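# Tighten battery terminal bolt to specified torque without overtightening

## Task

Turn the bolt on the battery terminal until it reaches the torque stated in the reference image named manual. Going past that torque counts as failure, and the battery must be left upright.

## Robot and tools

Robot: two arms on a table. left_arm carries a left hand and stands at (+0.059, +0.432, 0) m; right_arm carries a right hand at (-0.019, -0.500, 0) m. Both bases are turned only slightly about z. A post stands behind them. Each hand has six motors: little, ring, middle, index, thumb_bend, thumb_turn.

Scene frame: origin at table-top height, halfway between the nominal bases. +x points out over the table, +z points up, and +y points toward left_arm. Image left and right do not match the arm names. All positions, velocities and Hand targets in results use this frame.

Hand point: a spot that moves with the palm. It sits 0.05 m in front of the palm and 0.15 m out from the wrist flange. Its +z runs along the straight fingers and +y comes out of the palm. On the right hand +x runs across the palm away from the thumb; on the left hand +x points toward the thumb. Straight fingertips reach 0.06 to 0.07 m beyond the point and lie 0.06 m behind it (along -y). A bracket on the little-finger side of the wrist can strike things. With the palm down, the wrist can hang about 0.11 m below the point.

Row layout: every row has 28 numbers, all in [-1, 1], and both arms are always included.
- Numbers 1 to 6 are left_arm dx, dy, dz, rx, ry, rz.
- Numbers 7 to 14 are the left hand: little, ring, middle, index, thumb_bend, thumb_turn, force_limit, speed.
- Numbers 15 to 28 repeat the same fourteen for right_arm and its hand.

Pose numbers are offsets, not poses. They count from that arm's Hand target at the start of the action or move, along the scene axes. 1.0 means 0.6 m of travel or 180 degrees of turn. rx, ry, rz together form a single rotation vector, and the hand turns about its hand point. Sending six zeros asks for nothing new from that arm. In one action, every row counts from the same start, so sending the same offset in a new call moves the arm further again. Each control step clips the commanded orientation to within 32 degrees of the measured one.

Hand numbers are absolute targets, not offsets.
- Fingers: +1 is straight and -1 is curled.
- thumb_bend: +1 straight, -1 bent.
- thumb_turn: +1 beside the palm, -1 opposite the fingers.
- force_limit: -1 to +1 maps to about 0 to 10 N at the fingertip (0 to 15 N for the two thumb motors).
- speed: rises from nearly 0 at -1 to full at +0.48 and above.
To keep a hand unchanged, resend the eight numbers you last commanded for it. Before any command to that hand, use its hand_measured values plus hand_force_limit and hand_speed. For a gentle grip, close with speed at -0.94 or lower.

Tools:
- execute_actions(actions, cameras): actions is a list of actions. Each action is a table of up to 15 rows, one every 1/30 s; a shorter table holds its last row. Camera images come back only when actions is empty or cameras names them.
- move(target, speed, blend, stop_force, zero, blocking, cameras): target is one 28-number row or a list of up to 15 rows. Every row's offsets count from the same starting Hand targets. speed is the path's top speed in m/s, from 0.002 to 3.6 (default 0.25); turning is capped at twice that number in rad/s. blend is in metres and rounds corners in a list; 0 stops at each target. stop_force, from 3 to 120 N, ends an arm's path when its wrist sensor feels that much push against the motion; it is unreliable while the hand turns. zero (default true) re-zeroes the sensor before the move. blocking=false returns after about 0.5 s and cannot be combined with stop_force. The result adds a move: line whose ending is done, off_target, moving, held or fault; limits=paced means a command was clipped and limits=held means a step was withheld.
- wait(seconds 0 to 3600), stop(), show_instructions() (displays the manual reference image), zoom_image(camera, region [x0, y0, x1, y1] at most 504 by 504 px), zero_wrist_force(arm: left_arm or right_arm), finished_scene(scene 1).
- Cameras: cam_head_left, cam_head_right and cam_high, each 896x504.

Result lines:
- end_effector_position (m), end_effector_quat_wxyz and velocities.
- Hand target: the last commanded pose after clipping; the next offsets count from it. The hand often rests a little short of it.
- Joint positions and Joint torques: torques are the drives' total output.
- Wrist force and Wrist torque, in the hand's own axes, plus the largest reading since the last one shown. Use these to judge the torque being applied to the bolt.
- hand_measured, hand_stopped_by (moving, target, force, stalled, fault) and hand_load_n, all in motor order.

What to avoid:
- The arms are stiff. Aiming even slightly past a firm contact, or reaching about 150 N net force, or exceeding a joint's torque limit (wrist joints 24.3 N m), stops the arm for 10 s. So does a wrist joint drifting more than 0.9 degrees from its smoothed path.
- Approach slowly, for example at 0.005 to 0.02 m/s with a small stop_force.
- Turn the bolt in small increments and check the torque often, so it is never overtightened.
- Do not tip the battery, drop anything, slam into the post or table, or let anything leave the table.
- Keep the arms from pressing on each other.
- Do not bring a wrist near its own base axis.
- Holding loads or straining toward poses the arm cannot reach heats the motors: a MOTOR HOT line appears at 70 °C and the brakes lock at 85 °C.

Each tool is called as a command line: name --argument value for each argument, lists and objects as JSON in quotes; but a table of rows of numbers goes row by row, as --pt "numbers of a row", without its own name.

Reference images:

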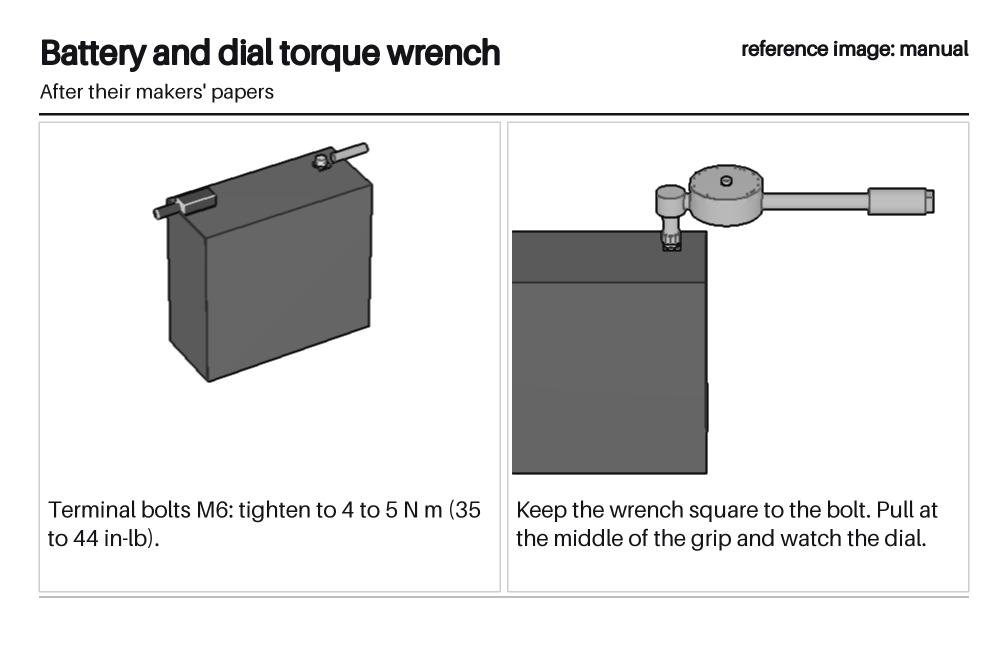

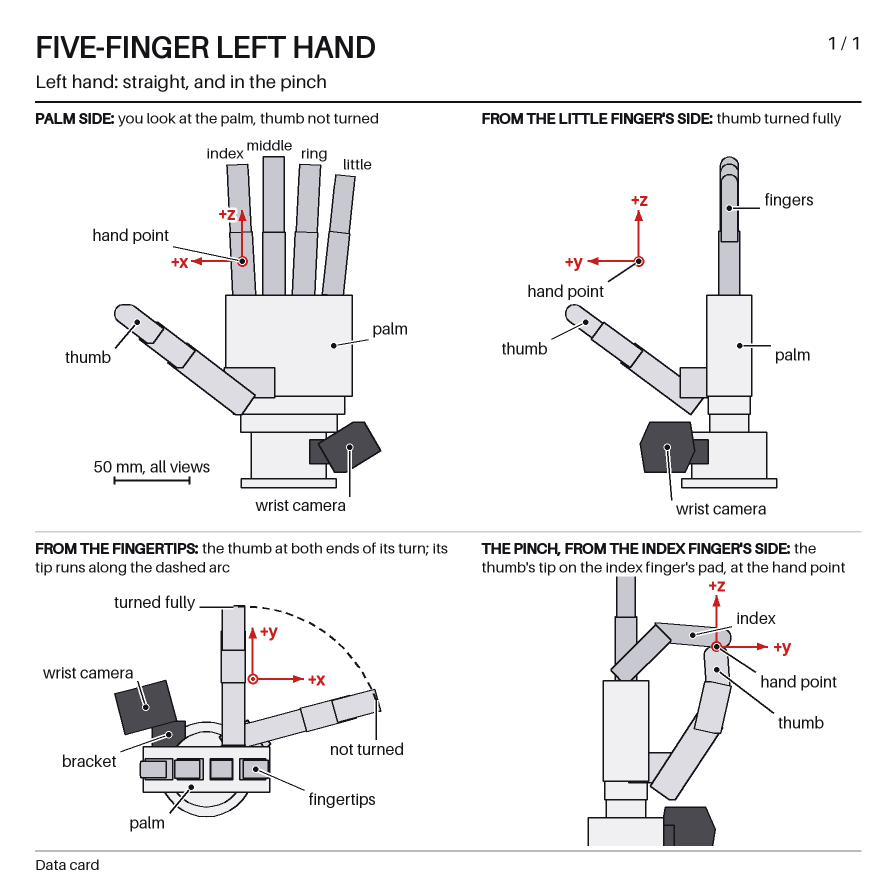

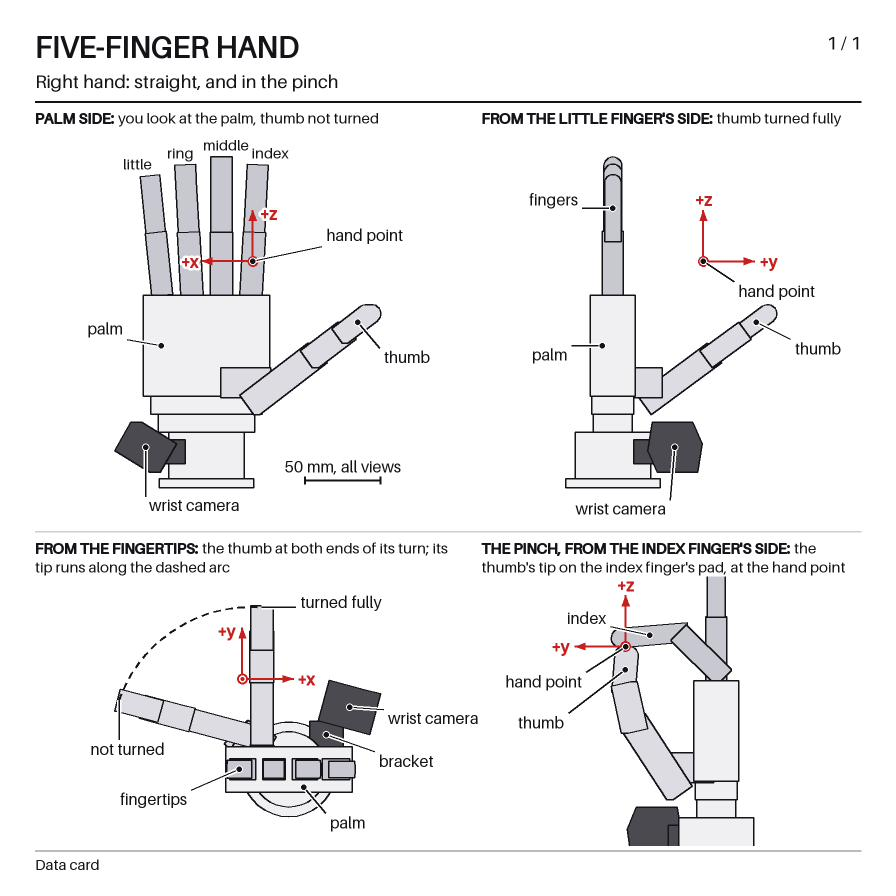

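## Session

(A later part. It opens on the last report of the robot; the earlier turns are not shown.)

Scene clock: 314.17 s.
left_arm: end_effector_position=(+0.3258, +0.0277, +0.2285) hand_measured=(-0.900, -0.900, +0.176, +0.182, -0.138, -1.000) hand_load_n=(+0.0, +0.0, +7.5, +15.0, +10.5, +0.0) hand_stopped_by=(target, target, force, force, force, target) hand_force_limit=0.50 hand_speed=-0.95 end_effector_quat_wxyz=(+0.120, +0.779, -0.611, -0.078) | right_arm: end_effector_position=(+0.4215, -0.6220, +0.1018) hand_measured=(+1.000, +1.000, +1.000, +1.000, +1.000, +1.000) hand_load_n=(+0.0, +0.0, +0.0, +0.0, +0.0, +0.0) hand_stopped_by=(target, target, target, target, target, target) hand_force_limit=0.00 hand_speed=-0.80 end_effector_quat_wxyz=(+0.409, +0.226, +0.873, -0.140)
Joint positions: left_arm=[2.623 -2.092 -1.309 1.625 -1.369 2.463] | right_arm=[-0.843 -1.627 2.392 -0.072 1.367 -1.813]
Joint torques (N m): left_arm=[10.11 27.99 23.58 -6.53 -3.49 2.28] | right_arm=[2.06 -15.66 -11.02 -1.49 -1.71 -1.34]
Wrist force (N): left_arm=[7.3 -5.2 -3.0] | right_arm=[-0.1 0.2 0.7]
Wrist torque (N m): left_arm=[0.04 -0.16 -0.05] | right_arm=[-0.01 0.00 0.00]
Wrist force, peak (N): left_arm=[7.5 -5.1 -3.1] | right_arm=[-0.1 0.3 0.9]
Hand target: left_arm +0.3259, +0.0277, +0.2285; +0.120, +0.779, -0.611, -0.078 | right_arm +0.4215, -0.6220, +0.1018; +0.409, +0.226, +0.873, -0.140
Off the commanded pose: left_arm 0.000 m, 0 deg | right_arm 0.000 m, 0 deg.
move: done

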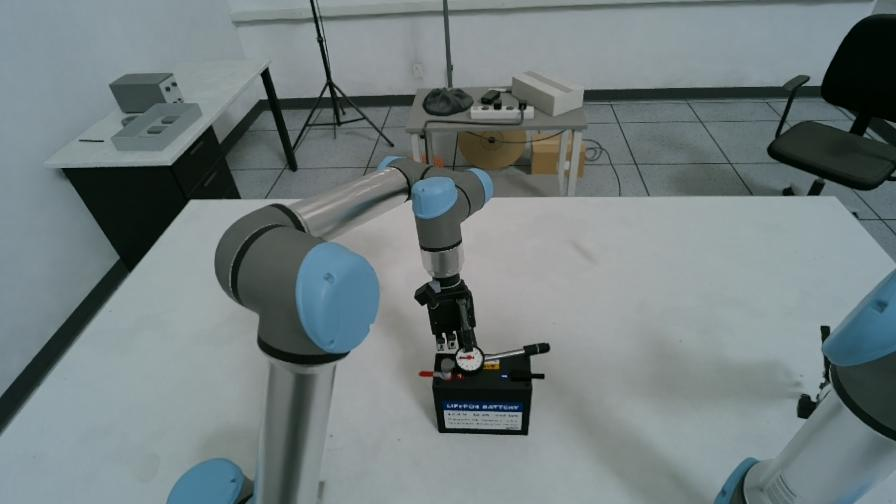

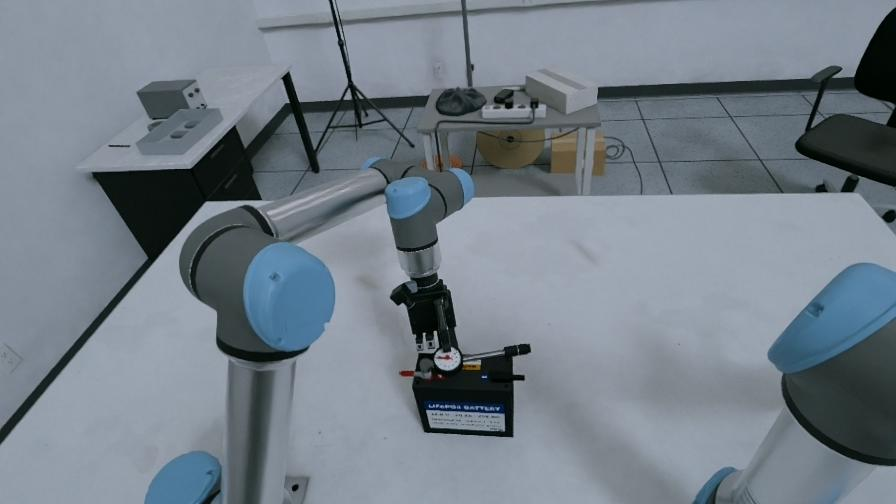

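move --pt "0 0 0 0 0 0 -0.9 -0.9 -0.5 -0.5 -0.7 -1 0.5 -0.95 -0.1025 0.20 0.497 -0.09 0.15 0.3295 1 1 1 1 1 1 0 -0.8" --pt "0 0 0 0 0 0 -0.9 -0.9 -0.5 -0.5 -0.7 -1 0.5 -0.95 -0.1025 0.287 0.497 -0.181 0.300 0.659 1 1 1 1 1 1 0 -0.8" --speed 0.25 --blend 0.05 --cameras '["all"]'

Scene clock: 322.17 s.
left_arm: end_effector_position=(+0.3259, +0.0277, +0.2285) hand_measured=(-0.900, -0.900, +0.176, +0.182, -0.138, -1.000) hand_load_n=(+0.5, +0.0, +7.5, +15.0, +10.5, +0.0) hand_stopped_by=(target, target, force, force, force, target) hand_force_limit=0.50 hand_speed=-0.95 end_effector_quat_wxyz=(+0.120, +0.779, -0.611, -0.078) | right_arm: end_effector_position=(+0.3600, -0.4498, +0.4000) hand_measured=(+1.000, +1.000, +1.000, +1.000, +1.000, +1.000) hand_load_n=(+0.0, +0.0, -0.5, +0.0, +0.0, +0.0) hand_stopped_by=(target, target, target, target, target, target) hand_force_limit=0.00 hand_speed=-0.80 end_effector_quat_wxyz=(+0.000, +0.766, -0.643, +0.000)
Joint positions: left_arm=[2.624 -2.092 -1.309 1.625 -1.369 2.464] | right_arm=[-0.234 -1.232 1.008 1.795 1.571 -3.551]
Joint torques (N m): left_arm=[9.29 27.57 23.9 -6.47 1.15 2.01] | right_arm=[8.75 -22.33 -24.8 4.47 1.92 -1.48]
Wrist force (N): left_arm=[6.0 -5.7 -3.0] | right_arm=[-0.8 0.2 1.6]
Wrist torque (N m): left_arm=[-0.01 -0.14 -0.04] | right_arm=[-0.11 0.05 0.07]
Wrist force, peak (N): left_arm=[6.2 -5.6 -3.4] | right_arm=[-1.1 0.7 1.8]
Hand target: left_arm +0.3259, +0.0277, +0.2285; +0.120, +0.779, -0.611, -0.078 | right_arm +0.3600, -0.4498, +0.4000; +0.000, +0.766, -0.643, +0.000
Off the commanded pose: left_arm 0.000 m, 0 deg | right_arm 0.000 m, 0 deg.
move: done

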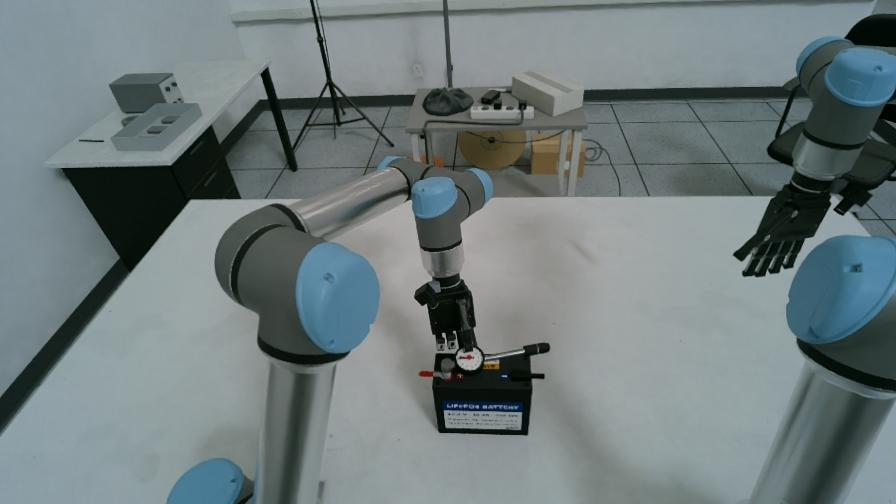

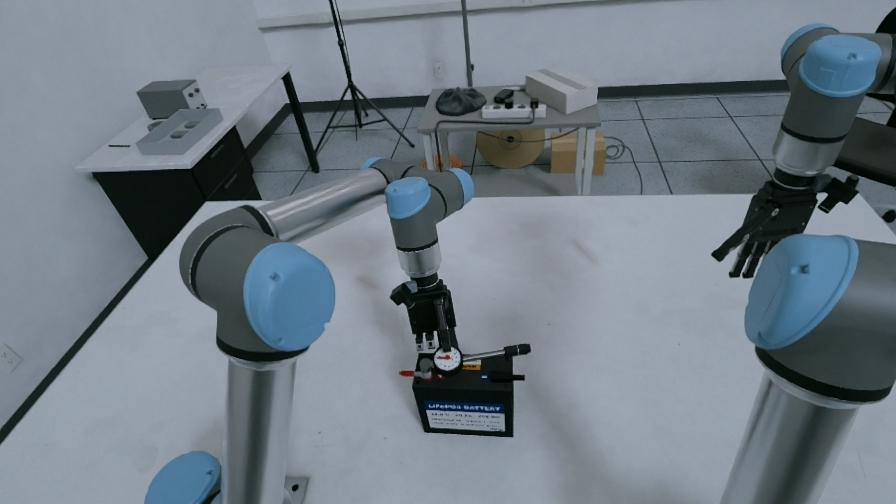

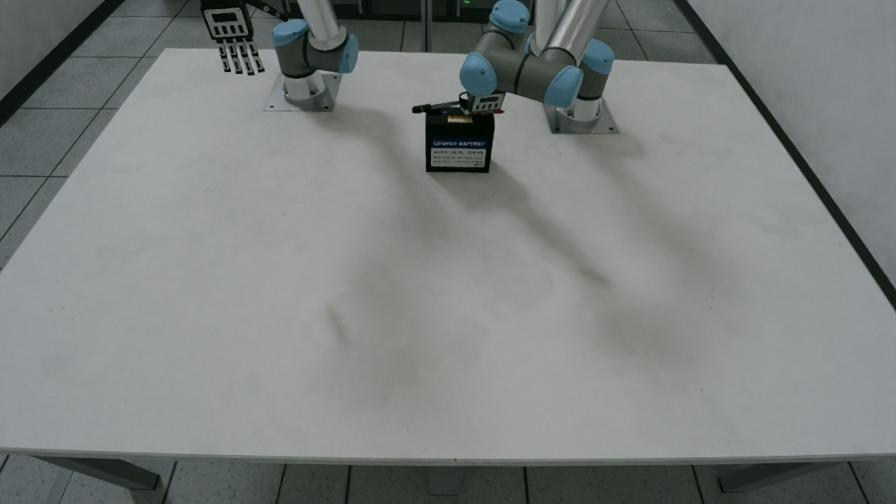

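move --pt "0 0 0 0 0 0 -0.9 -0.9 -0.5 -0.5 -0.7 -1 0.5 -0.95 -0.04 0.35 -0.08 0 0 0.014 1 1 1 1 1 -1 0.2 -0.5" --pt "0 0 0 0 0 0 -0.9 -0.9 -0.5 -0.5 -0.7 -1 0.5 -0.95 -0.045 0.517 -0.16 0 0 0.014 1 1 1 1 1 -1 0.2 -0.5" --speed 0.15 --blend 0.03 --cameras '["all"]'

zoom_image --camera "cam_head_left" --region '[420, 230, 620, 390]'

zoom_image --camera "cam_head_right" --region '[420, 230, 620, 390]'

Scene clock: 326.00 s.
left_arm: end_effector_position=(+0.3259, +0.0277, +0.2285) hand_measured=(-0.900, -0.900, +0.176, +0.182, -0.138, -1.000) hand_load_n=(+0.0, +0.0, +7.5, +15.0, +11.0, +0.0) hand_stopped_by=(target, target, force, force, force, target) hand_force_limit=0.50 hand_speed=-0.95 end_effector_quat_wxyz=(+0.120, +0.779, -0.611, -0.078) | right_arm: end_effector_position=(+0.3330, -0.1397, +0.3041) hand_measured=(+1.000, +1.000, +1.000, +1.000, +1.000, -1.000) hand_load_n=(+0.5, +0.0, +0.0, +0.0, +0.0, +0.0) hand_stopped_by=(target, target, target, target, target, target) hand_force_limit=0.20 hand_speed=-0.50 end_effector_quat_wxyz=(+0.000, +0.780, -0.626, +0.000)
Joint positions: left_arm=[2.624 -2.092 -1.309 1.625 -1.369 2.464] | right_arm=[0.442 -0.99 0.897 1.665 1.571 -2.92]
Joint torques (N m): left_arm=[9.09 27.5 24.46 -6.48 2.37 1.91] | right_arm=[9.02 -33.02 -24.01 4.49 1.81 1.6]
Wrist force (N): left_arm=[6.1 -5.6 -3.0] | right_arm=[-0.6 0.3 1.4]
Wrist torque (N m): left_arm=[-0.03 -0.16 -0.03] | right_arm=[-0.06 0.03 -0.03]
Wrist force, peak (N): left_arm=[6.3 -6.0 -2.5] | right_arm=[-1.5 0.0 1.8]
Hand target: left_arm +0.3259, +0.0277, +0.2285; +0.120, +0.779, -0.611, -0.078 | right_arm +0.3330, -0.1396, +0.3040; +0.000, +0.780, -0.626, +0.000
Off the commanded pose: left_arm 0.000 m, 0 deg | right_arm 0.000 m, 0 deg.
move: done

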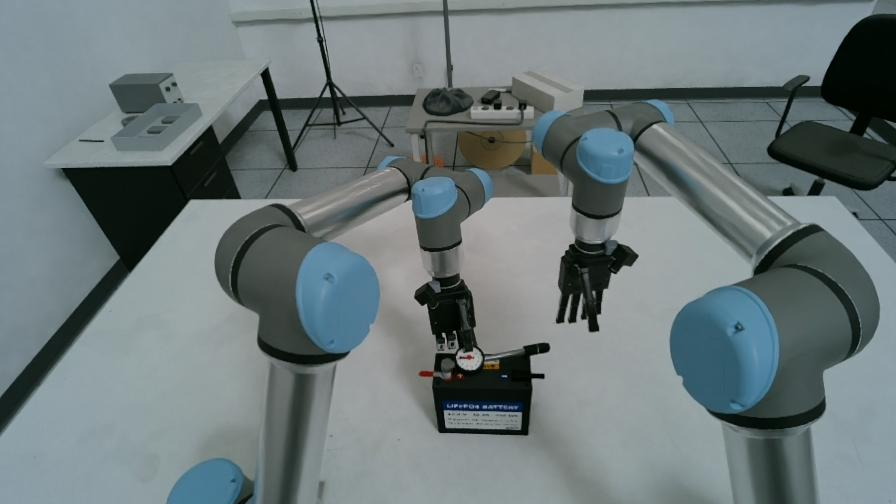

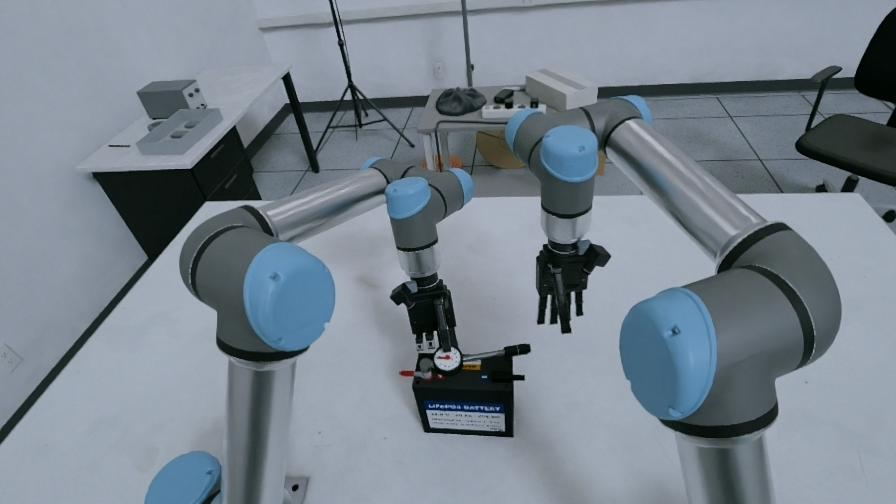

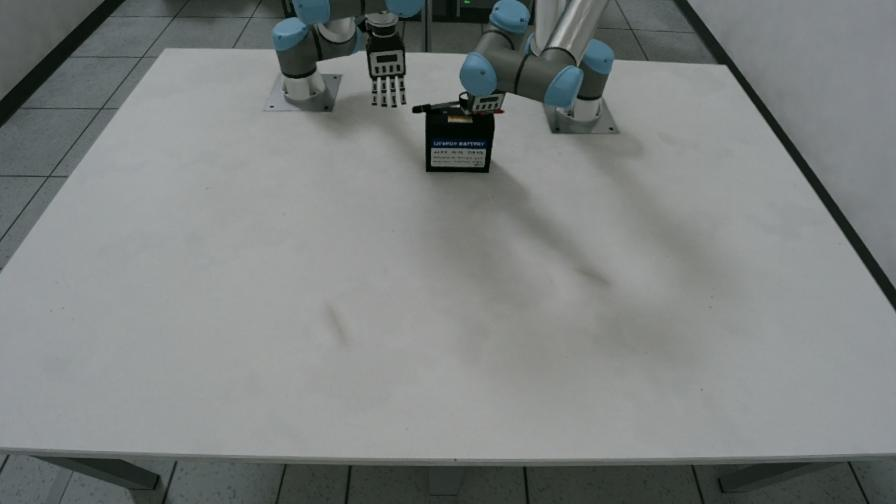

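Scaled by 2.520 from the camera's image (finer frame: 1280x720).

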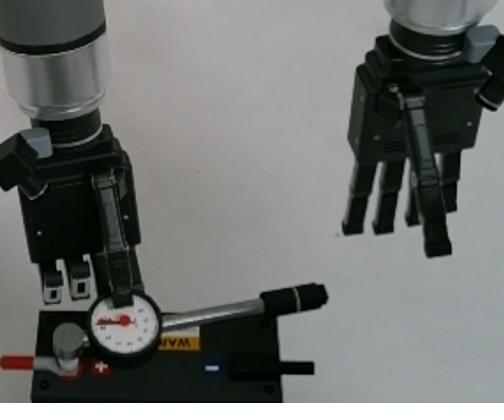

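Scaled by 2.520 from the camera's image (finer frame: 1280x720).

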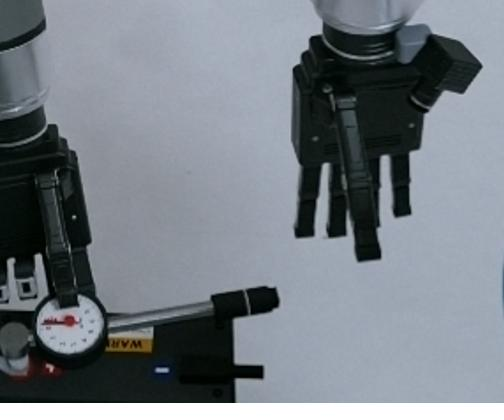

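zoom_image --camera "cam_high" --region '[350, 50, 510, 180]'

zoom_image --camera "cam_head_left" --region '[540, 290, 600, 350]'

zoom_image --camera "cam_head_right" --region '[520, 290, 580, 350]'

Scaled by 3.150 from the camera's image (finer frame: 1280x720).

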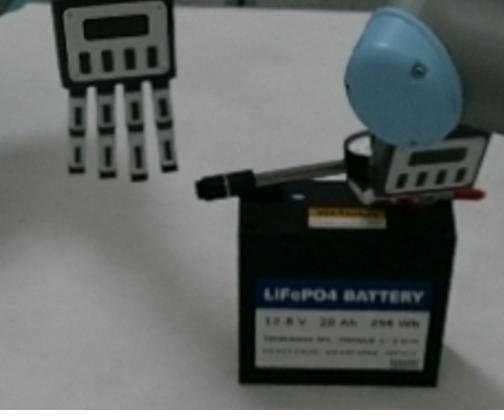

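Scaled by 8.400 from the camera's image (finer frame: 1280x720).

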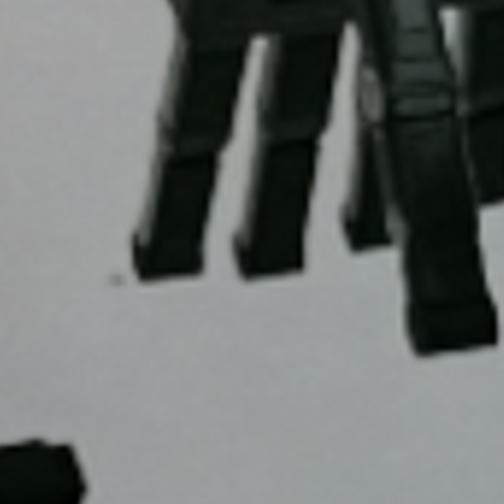

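Scaled by 8.400 from the camera's image (finer frame: 1280x720).

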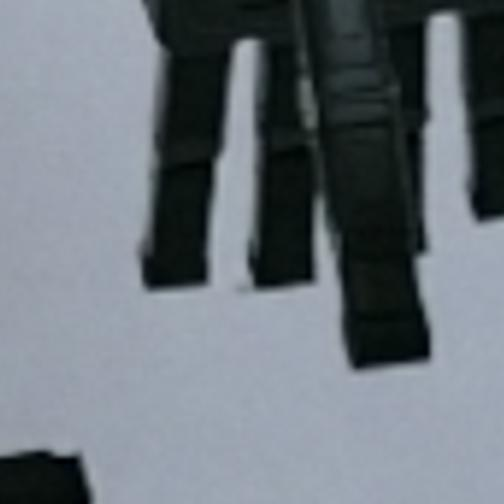

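move --target '[0,0,0,0,0,0,-0.9,-0.9,-0.5,-0.5,-0.7,-1,0.5,-0.95,0.003,0.063,-0.02,0,0,0,1,1,1,1,1,-1,0.2,-0.5]' --speed 0.08 --cameras '["all"]'

zoom_image --camera "cam_head_left" --region '[500, 290, 580, 370]'

zoom_image --camera "cam_head_right" --region '[480, 290, 560, 370]'

zoom_image --camera "cam_high" --region '[370, 60, 470, 140]'

Scene clock: 329.00 s.
left_arm: end_effector_position=(+0.3259, +0.0277, +0.2285) hand_measured=(-0.900, -0.900, +0.176, +0.182, -0.138, -1.000) hand_load_n=(+0.0, +0.0, +7.5, +15.0, +10.5, +0.0) hand_stopped_by=(target, target, force, force, force, target) hand_force_limit=0.50 hand_speed=-0.95 end_effector_quat_wxyz=(+0.120, +0.779, -0.611, -0.078) | right_arm: end_effector_position=(+0.3348, -0.1019, +0.2920) hand_measured=(+1.000, +1.000, +1.000, +1.000, +1.000, -1.000) hand_load_n=(+0.0, +0.0, +0.0, +0.0, +0.0, +0.0) hand_stopped_by=(target, target, target, target, target, target) hand_force_limit=0.20 hand_speed=-0.50 end_effector_quat_wxyz=(+0.000, +0.780, -0.626, +0.000)
Joint positions: left_arm=[2.624 -2.092 -1.309 1.625 -1.369 2.464] | right_arm=[0.503 -0.91 0.797 1.685 1.571 -2.859]
Joint torques (N m): left_arm=[9.09 27.51 24.21 -6.41 2.38 1.88] | right_arm=[10.09 -35.49 -24.28 4.39 1.79 1.55]
Wrist force (N): left_arm=[5.8 -5.5 -2.6] | right_arm=[-1.0 0.2 1.8]
Wrist torque (N m): left_arm=[0.02 -0.11 -0.05] | right_arm=[-0.11 0.08 -0.07]
Wrist force, peak (N): left_arm=[6.1 -5.7 -3.3] | right_arm=[-1.2 0.1 1.9]
Hand target: left_arm +0.3259, +0.0277, +0.2285; +0.120, +0.779, -0.611, -0.078 | right_arm +0.3348, -0.1018, +0.2920; +0.000, +0.780, -0.626, +0.000
Off the commanded pose: left_arm 0.000 m, 0 deg | right_arm 0.000 m, 0 deg.
move: done

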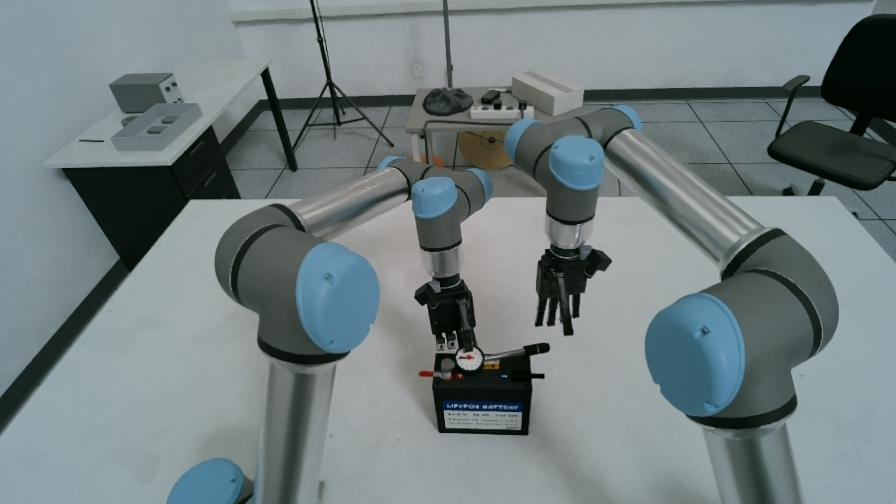

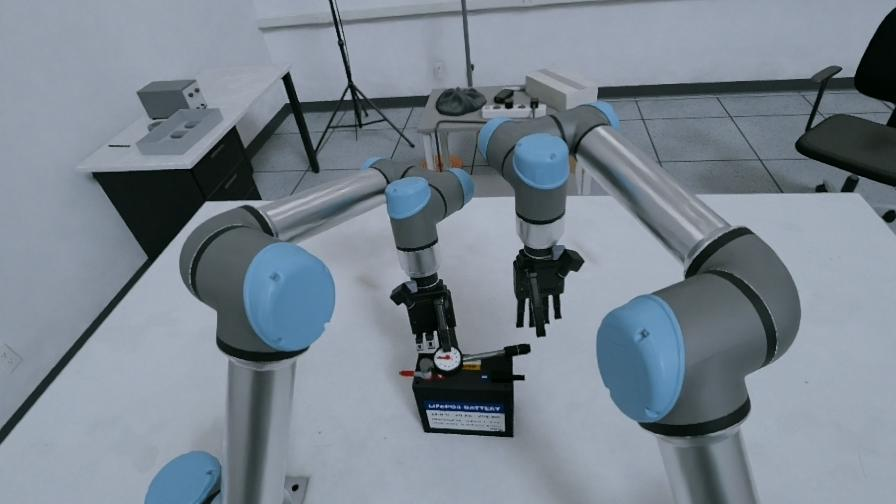

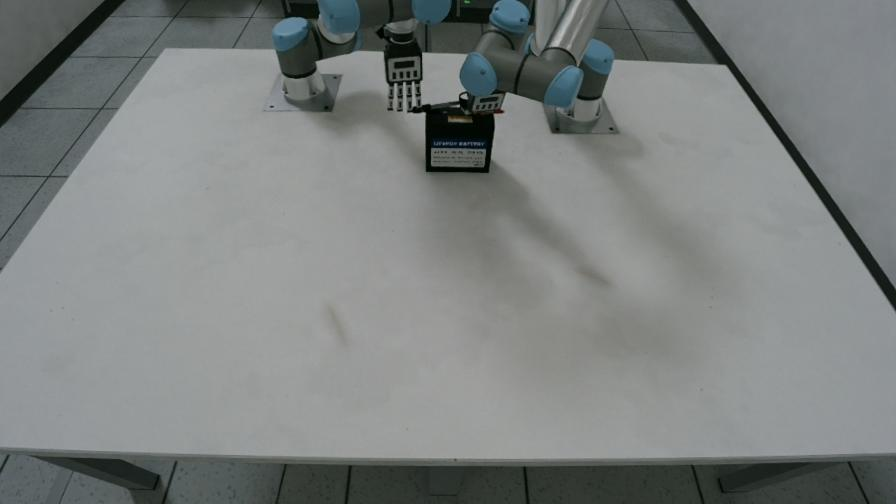

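Scaled by 6.300 from the camera's image (finer frame: 1280x720).

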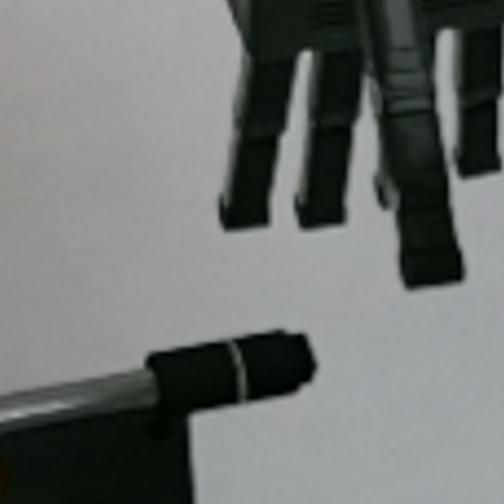

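Scaled by 6.300 from the camera's image (finer frame: 1280x720).

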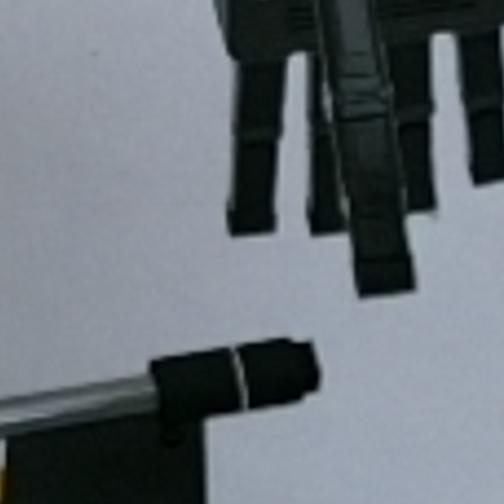

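Scaled by 5.040 from the camera's image (finer frame: 1280x720).

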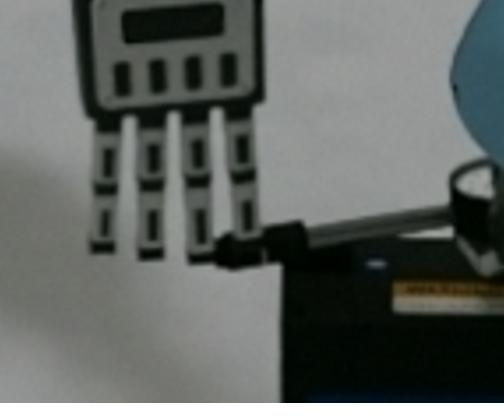

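zoom_image --camera "cam_high" --region '[400, 90, 440, 120]'

Scaled by 12.600 from the camera's image (finer frame: 1280x720).

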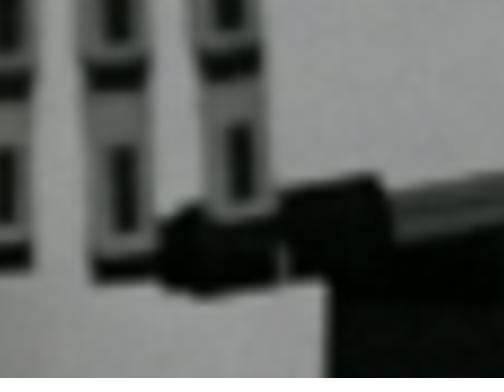

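move --target '[0,0,0,0,0,0,-0.9,-0.9,-0.5,-0.5,-0.7,-1,0.5,-0.95,-0.001,0.005,-0.17,0,0,0,1,1,1,1,1,-1,0.2,-0.5]' --speed 0.05 --stop_force 7 --cameras '["all"]'

zoom_image --camera "cam_head_left" --region '[500, 310, 580, 390]'

zoom_image --camera "cam_head_right" --region '[480, 310, 560, 390]'

zoom_image --camera "cam_high" --region '[380, 60, 480, 160]'

Scene clock: 334.50 s.
left_arm: end_effector_position=(+0.3259, +0.0277, +0.2285) hand_measured=(-0.900, -0.900, +0.176, +0.182, -0.138, -1.000) hand_load_n=(+0.0, +0.0, +7.5, +15.5, +10.5, +0.0) hand_stopped_by=(target, target, force, force, force, target) hand_force_limit=0.50 hand_speed=-0.95 end_effector_quat_wxyz=(+0.120, +0.779, -0.611, -0.078) | right_arm: end_effector_position=(+0.3342, -0.0988, +0.1900) hand_measured=(+1.000, +1.000, +1.000, +1.000, +1.000, -1.000) hand_load_n=(+0.0, +0.0, +0.0, +0.0, +0.0, +0.0) hand_stopped_by=(target, target, target, target, target, target) hand_force_limit=0.20 hand_speed=-0.50 end_effector_quat_wxyz=(+0.000, +0.780, -0.626, +0.000)
Joint positions: left_arm=[2.624 -2.092 -1.309 1.625 -1.369 2.464] | right_arm=[0.508 -0.901 1.042 1.43 1.571 -2.853]
Joint torques (N m): left_arm=[7.78 27.41 23.92 -6.4 2.42 1.68] | right_arm=[8.94 -36.63 -11.38 -0.33 -1.72 1.35]
Wrist force (N): left_arm=[5.9 -5.8 -2.5] | right_arm=[-0.7 0.4 1.8]
Wrist torque (N m): left_arm=[-0.02 -0.14 -0.04] | right_arm=[-0.07 0.02 -0.03]
Wrist force, peak (N): left_arm=[6.2 -5.9 -2.9] | right_arm=[-1.0 0.3 2.2]
Hand target: left_arm +0.3259, +0.0277, +0.2285; +0.120, +0.779, -0.611, -0.078 | right_arm +0.3342, -0.0988, +0.1900; +0.000, +0.780, -0.626, +0.000
Off the commanded pose: left_arm 0.000 m, 0 deg | right_arm 0.000 m, 0 deg.
move: done

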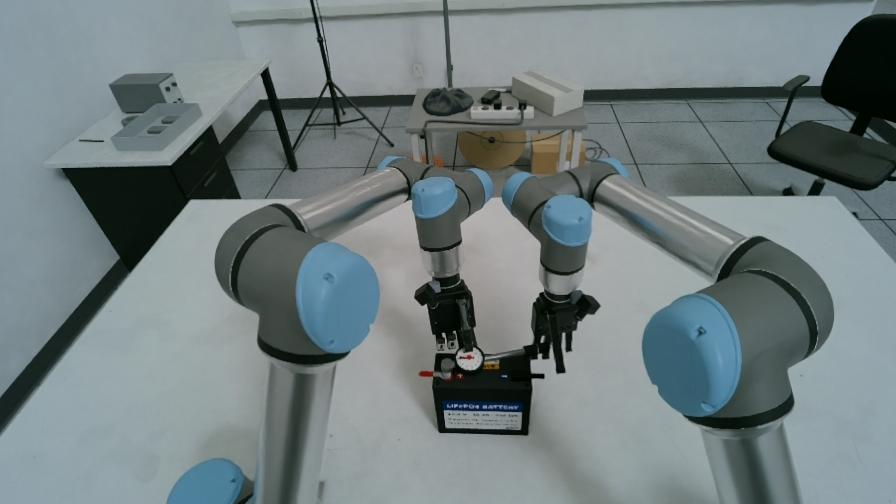

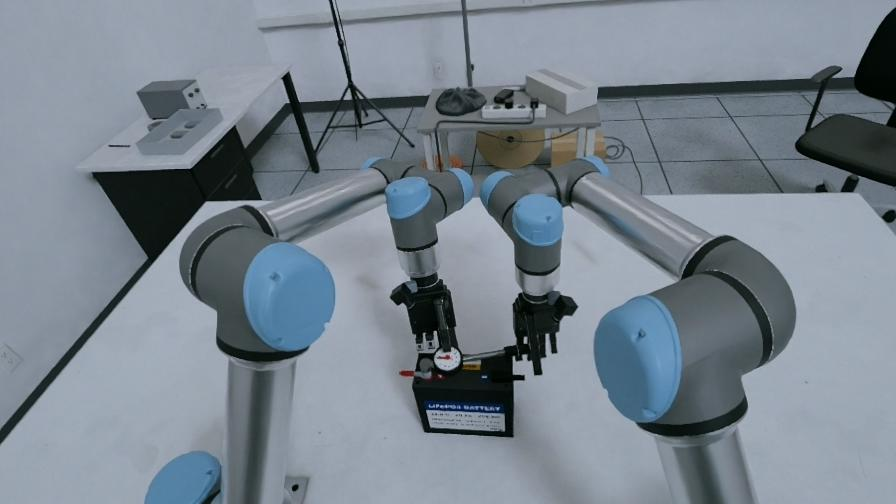

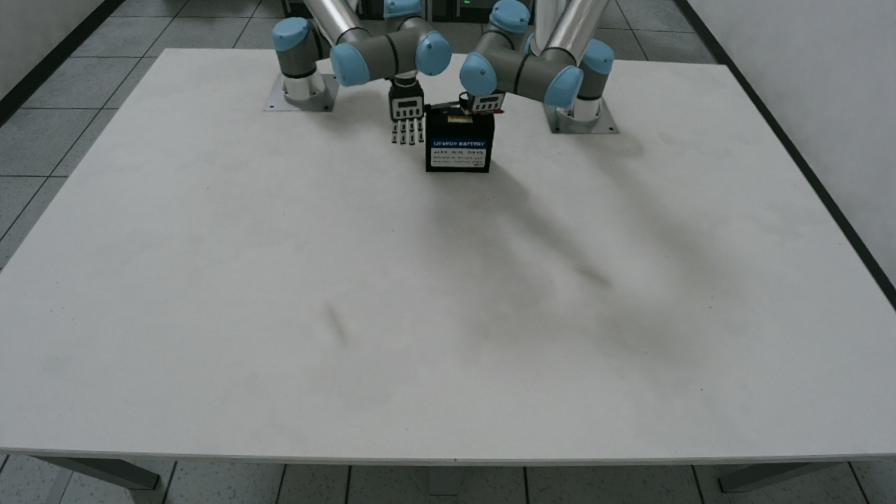

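Scaled by 6.300 from the camera's image (finer frame: 1280x720).

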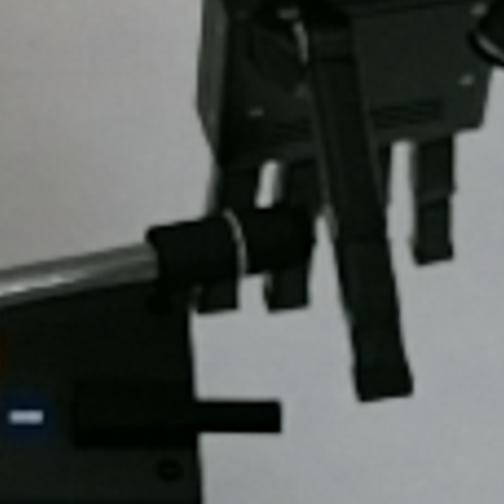

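Scaled by 6.300 from the camera's image (finer frame: 1280x720).

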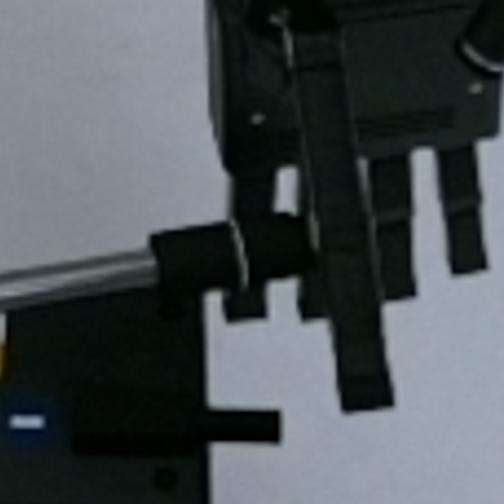

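Scaled by 5.040 from the camera's image (finer frame: 1280x720).

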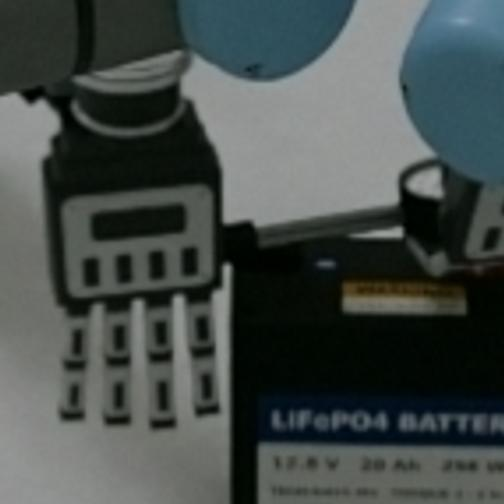

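move --target '[0,0,0,0,0,0,-0.9,-0.9,-0.5,-0.5,-0.7,-1,0.5,-0.95,-0.0374,-0.0083,0,0,0,0,1,1,1,1,1,-1,0.2,-0.5]' --speed 0.01 --stop_force 3 --cameras '["all"]'

zoom_image --camera "cam_head_left" --region '[500, 310, 580, 390]'

zoom_image --camera "cam_high" --region '[380, 60, 480, 160]'

Scene clock: 338.00 s.
left_arm: end_effector_position=(+0.3259, +0.0277, +0.2285) hand_measured=(-0.900, -0.900, +0.176, +0.182, -0.138, -1.000) hand_load_n=(+0.0, +0.0, +8.0, +15.5, +10.5, +0.0) hand_stopped_by=(target, target, force, force, force, target) hand_force_limit=0.50 hand_speed=-0.95 end_effector_quat_wxyz=(+0.120, +0.779, -0.611, -0.078) | right_arm: end_effector_position=(+0.3167, -0.1027, +0.1900) hand_measured=(+1.000, +1.000, +1.000, +1.000, +1.000, -1.000) hand_load_n=(+0.0, +0.0, +0.0, +0.0, +0.0, +0.0) hand_stopped_by=(target, target, target, target, target, target) hand_force_limit=0.20 hand_speed=-0.50 end_effector_quat_wxyz=(+0.000, +0.780, -0.626, +0.000)
Joint positions: left_arm=[2.624 -2.092 -1.309 1.625 -1.369 2.464] | right_arm=[0.518 -0.943 1.112 1.402 1.571 -2.844]
Joint torques (N m): left_arm=[7.49 32.58 24 -5.43 2.33 1.79] | right_arm=[-6.63 -32.51 -24.16 4.63 -0.25 -1.6]
Wrist force (N): left_arm=[4.3 -5.9 -0.4] | right_arm=[-0.3 -1.3 0.0]
Wrist torque (N m): left_arm=[-0.18 -0.09 -0.01] | right_arm=[-0.09 0.03 -0.03]
Wrist force, peak (N): left_arm=[6.2 -5.7 -3.2] | right_arm=[0.0 -3.4 0.1]
Hand target: left_arm +0.3259, +0.0277, +0.2285; +0.120, +0.779, -0.611, -0.078 | right_arm +0.3167, -0.1027, +0.1900; +0.000, +0.780, -0.626, +0.000 (not the last commanded pose)
Off the commanded pose: left_arm 0.000 m, 0 deg | right_arm 0.005 m, 0 deg.
move: contact (right_arm)

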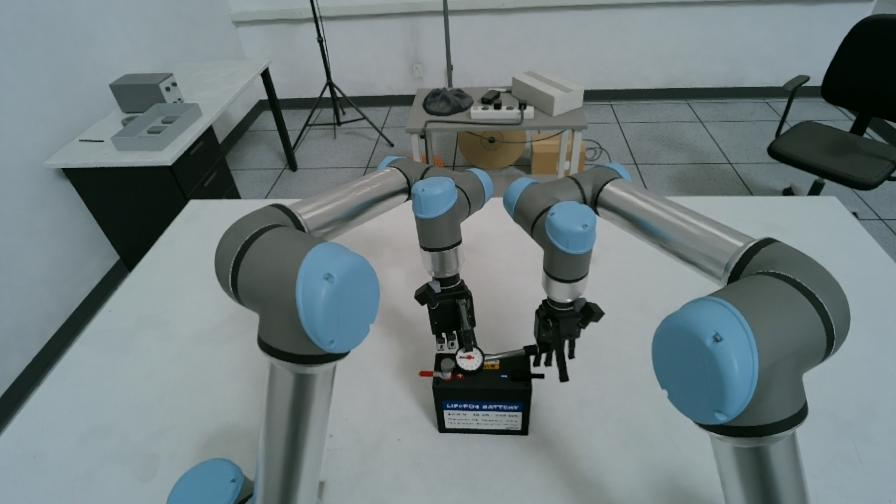

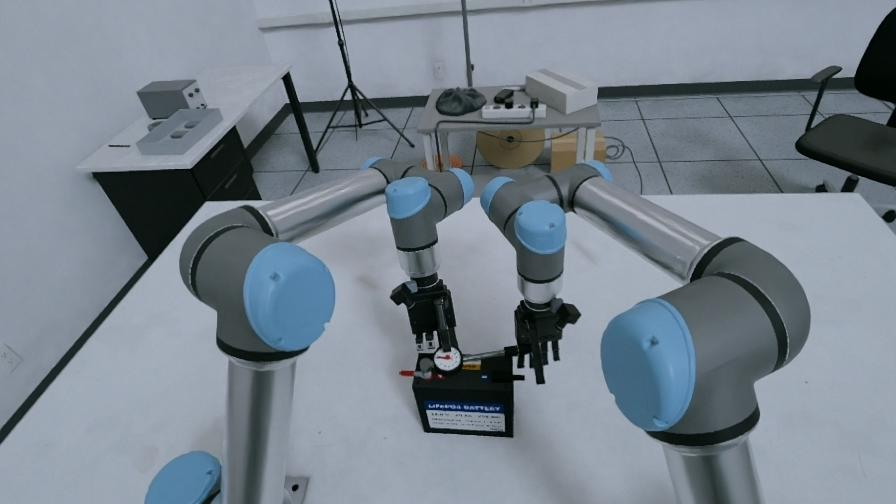

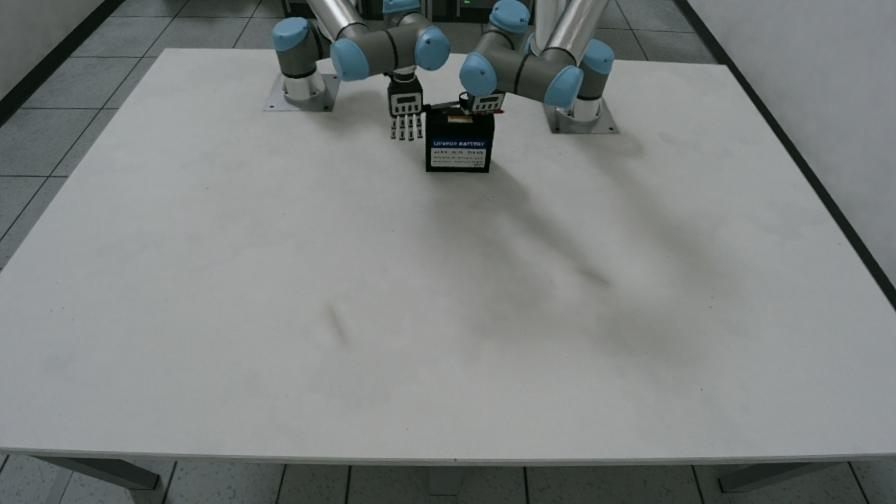

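Scaled by 6.300 from the camera's image (finer frame: 1280x720).

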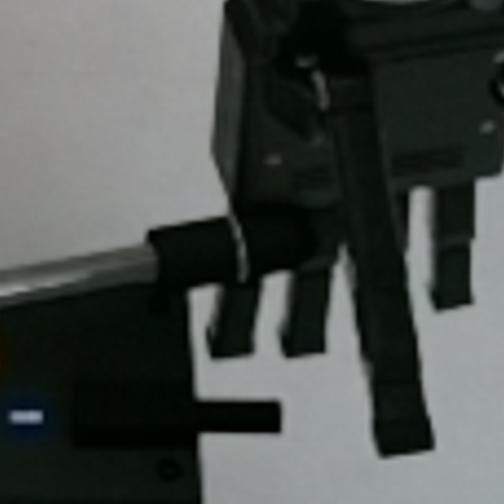

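Scaled by 5.040 from the camera's image (finer frame: 1280x720).

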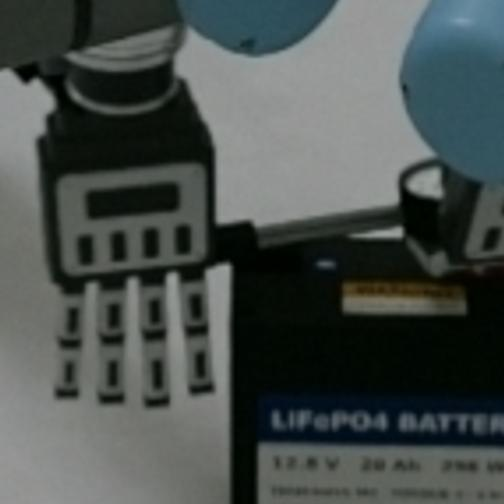

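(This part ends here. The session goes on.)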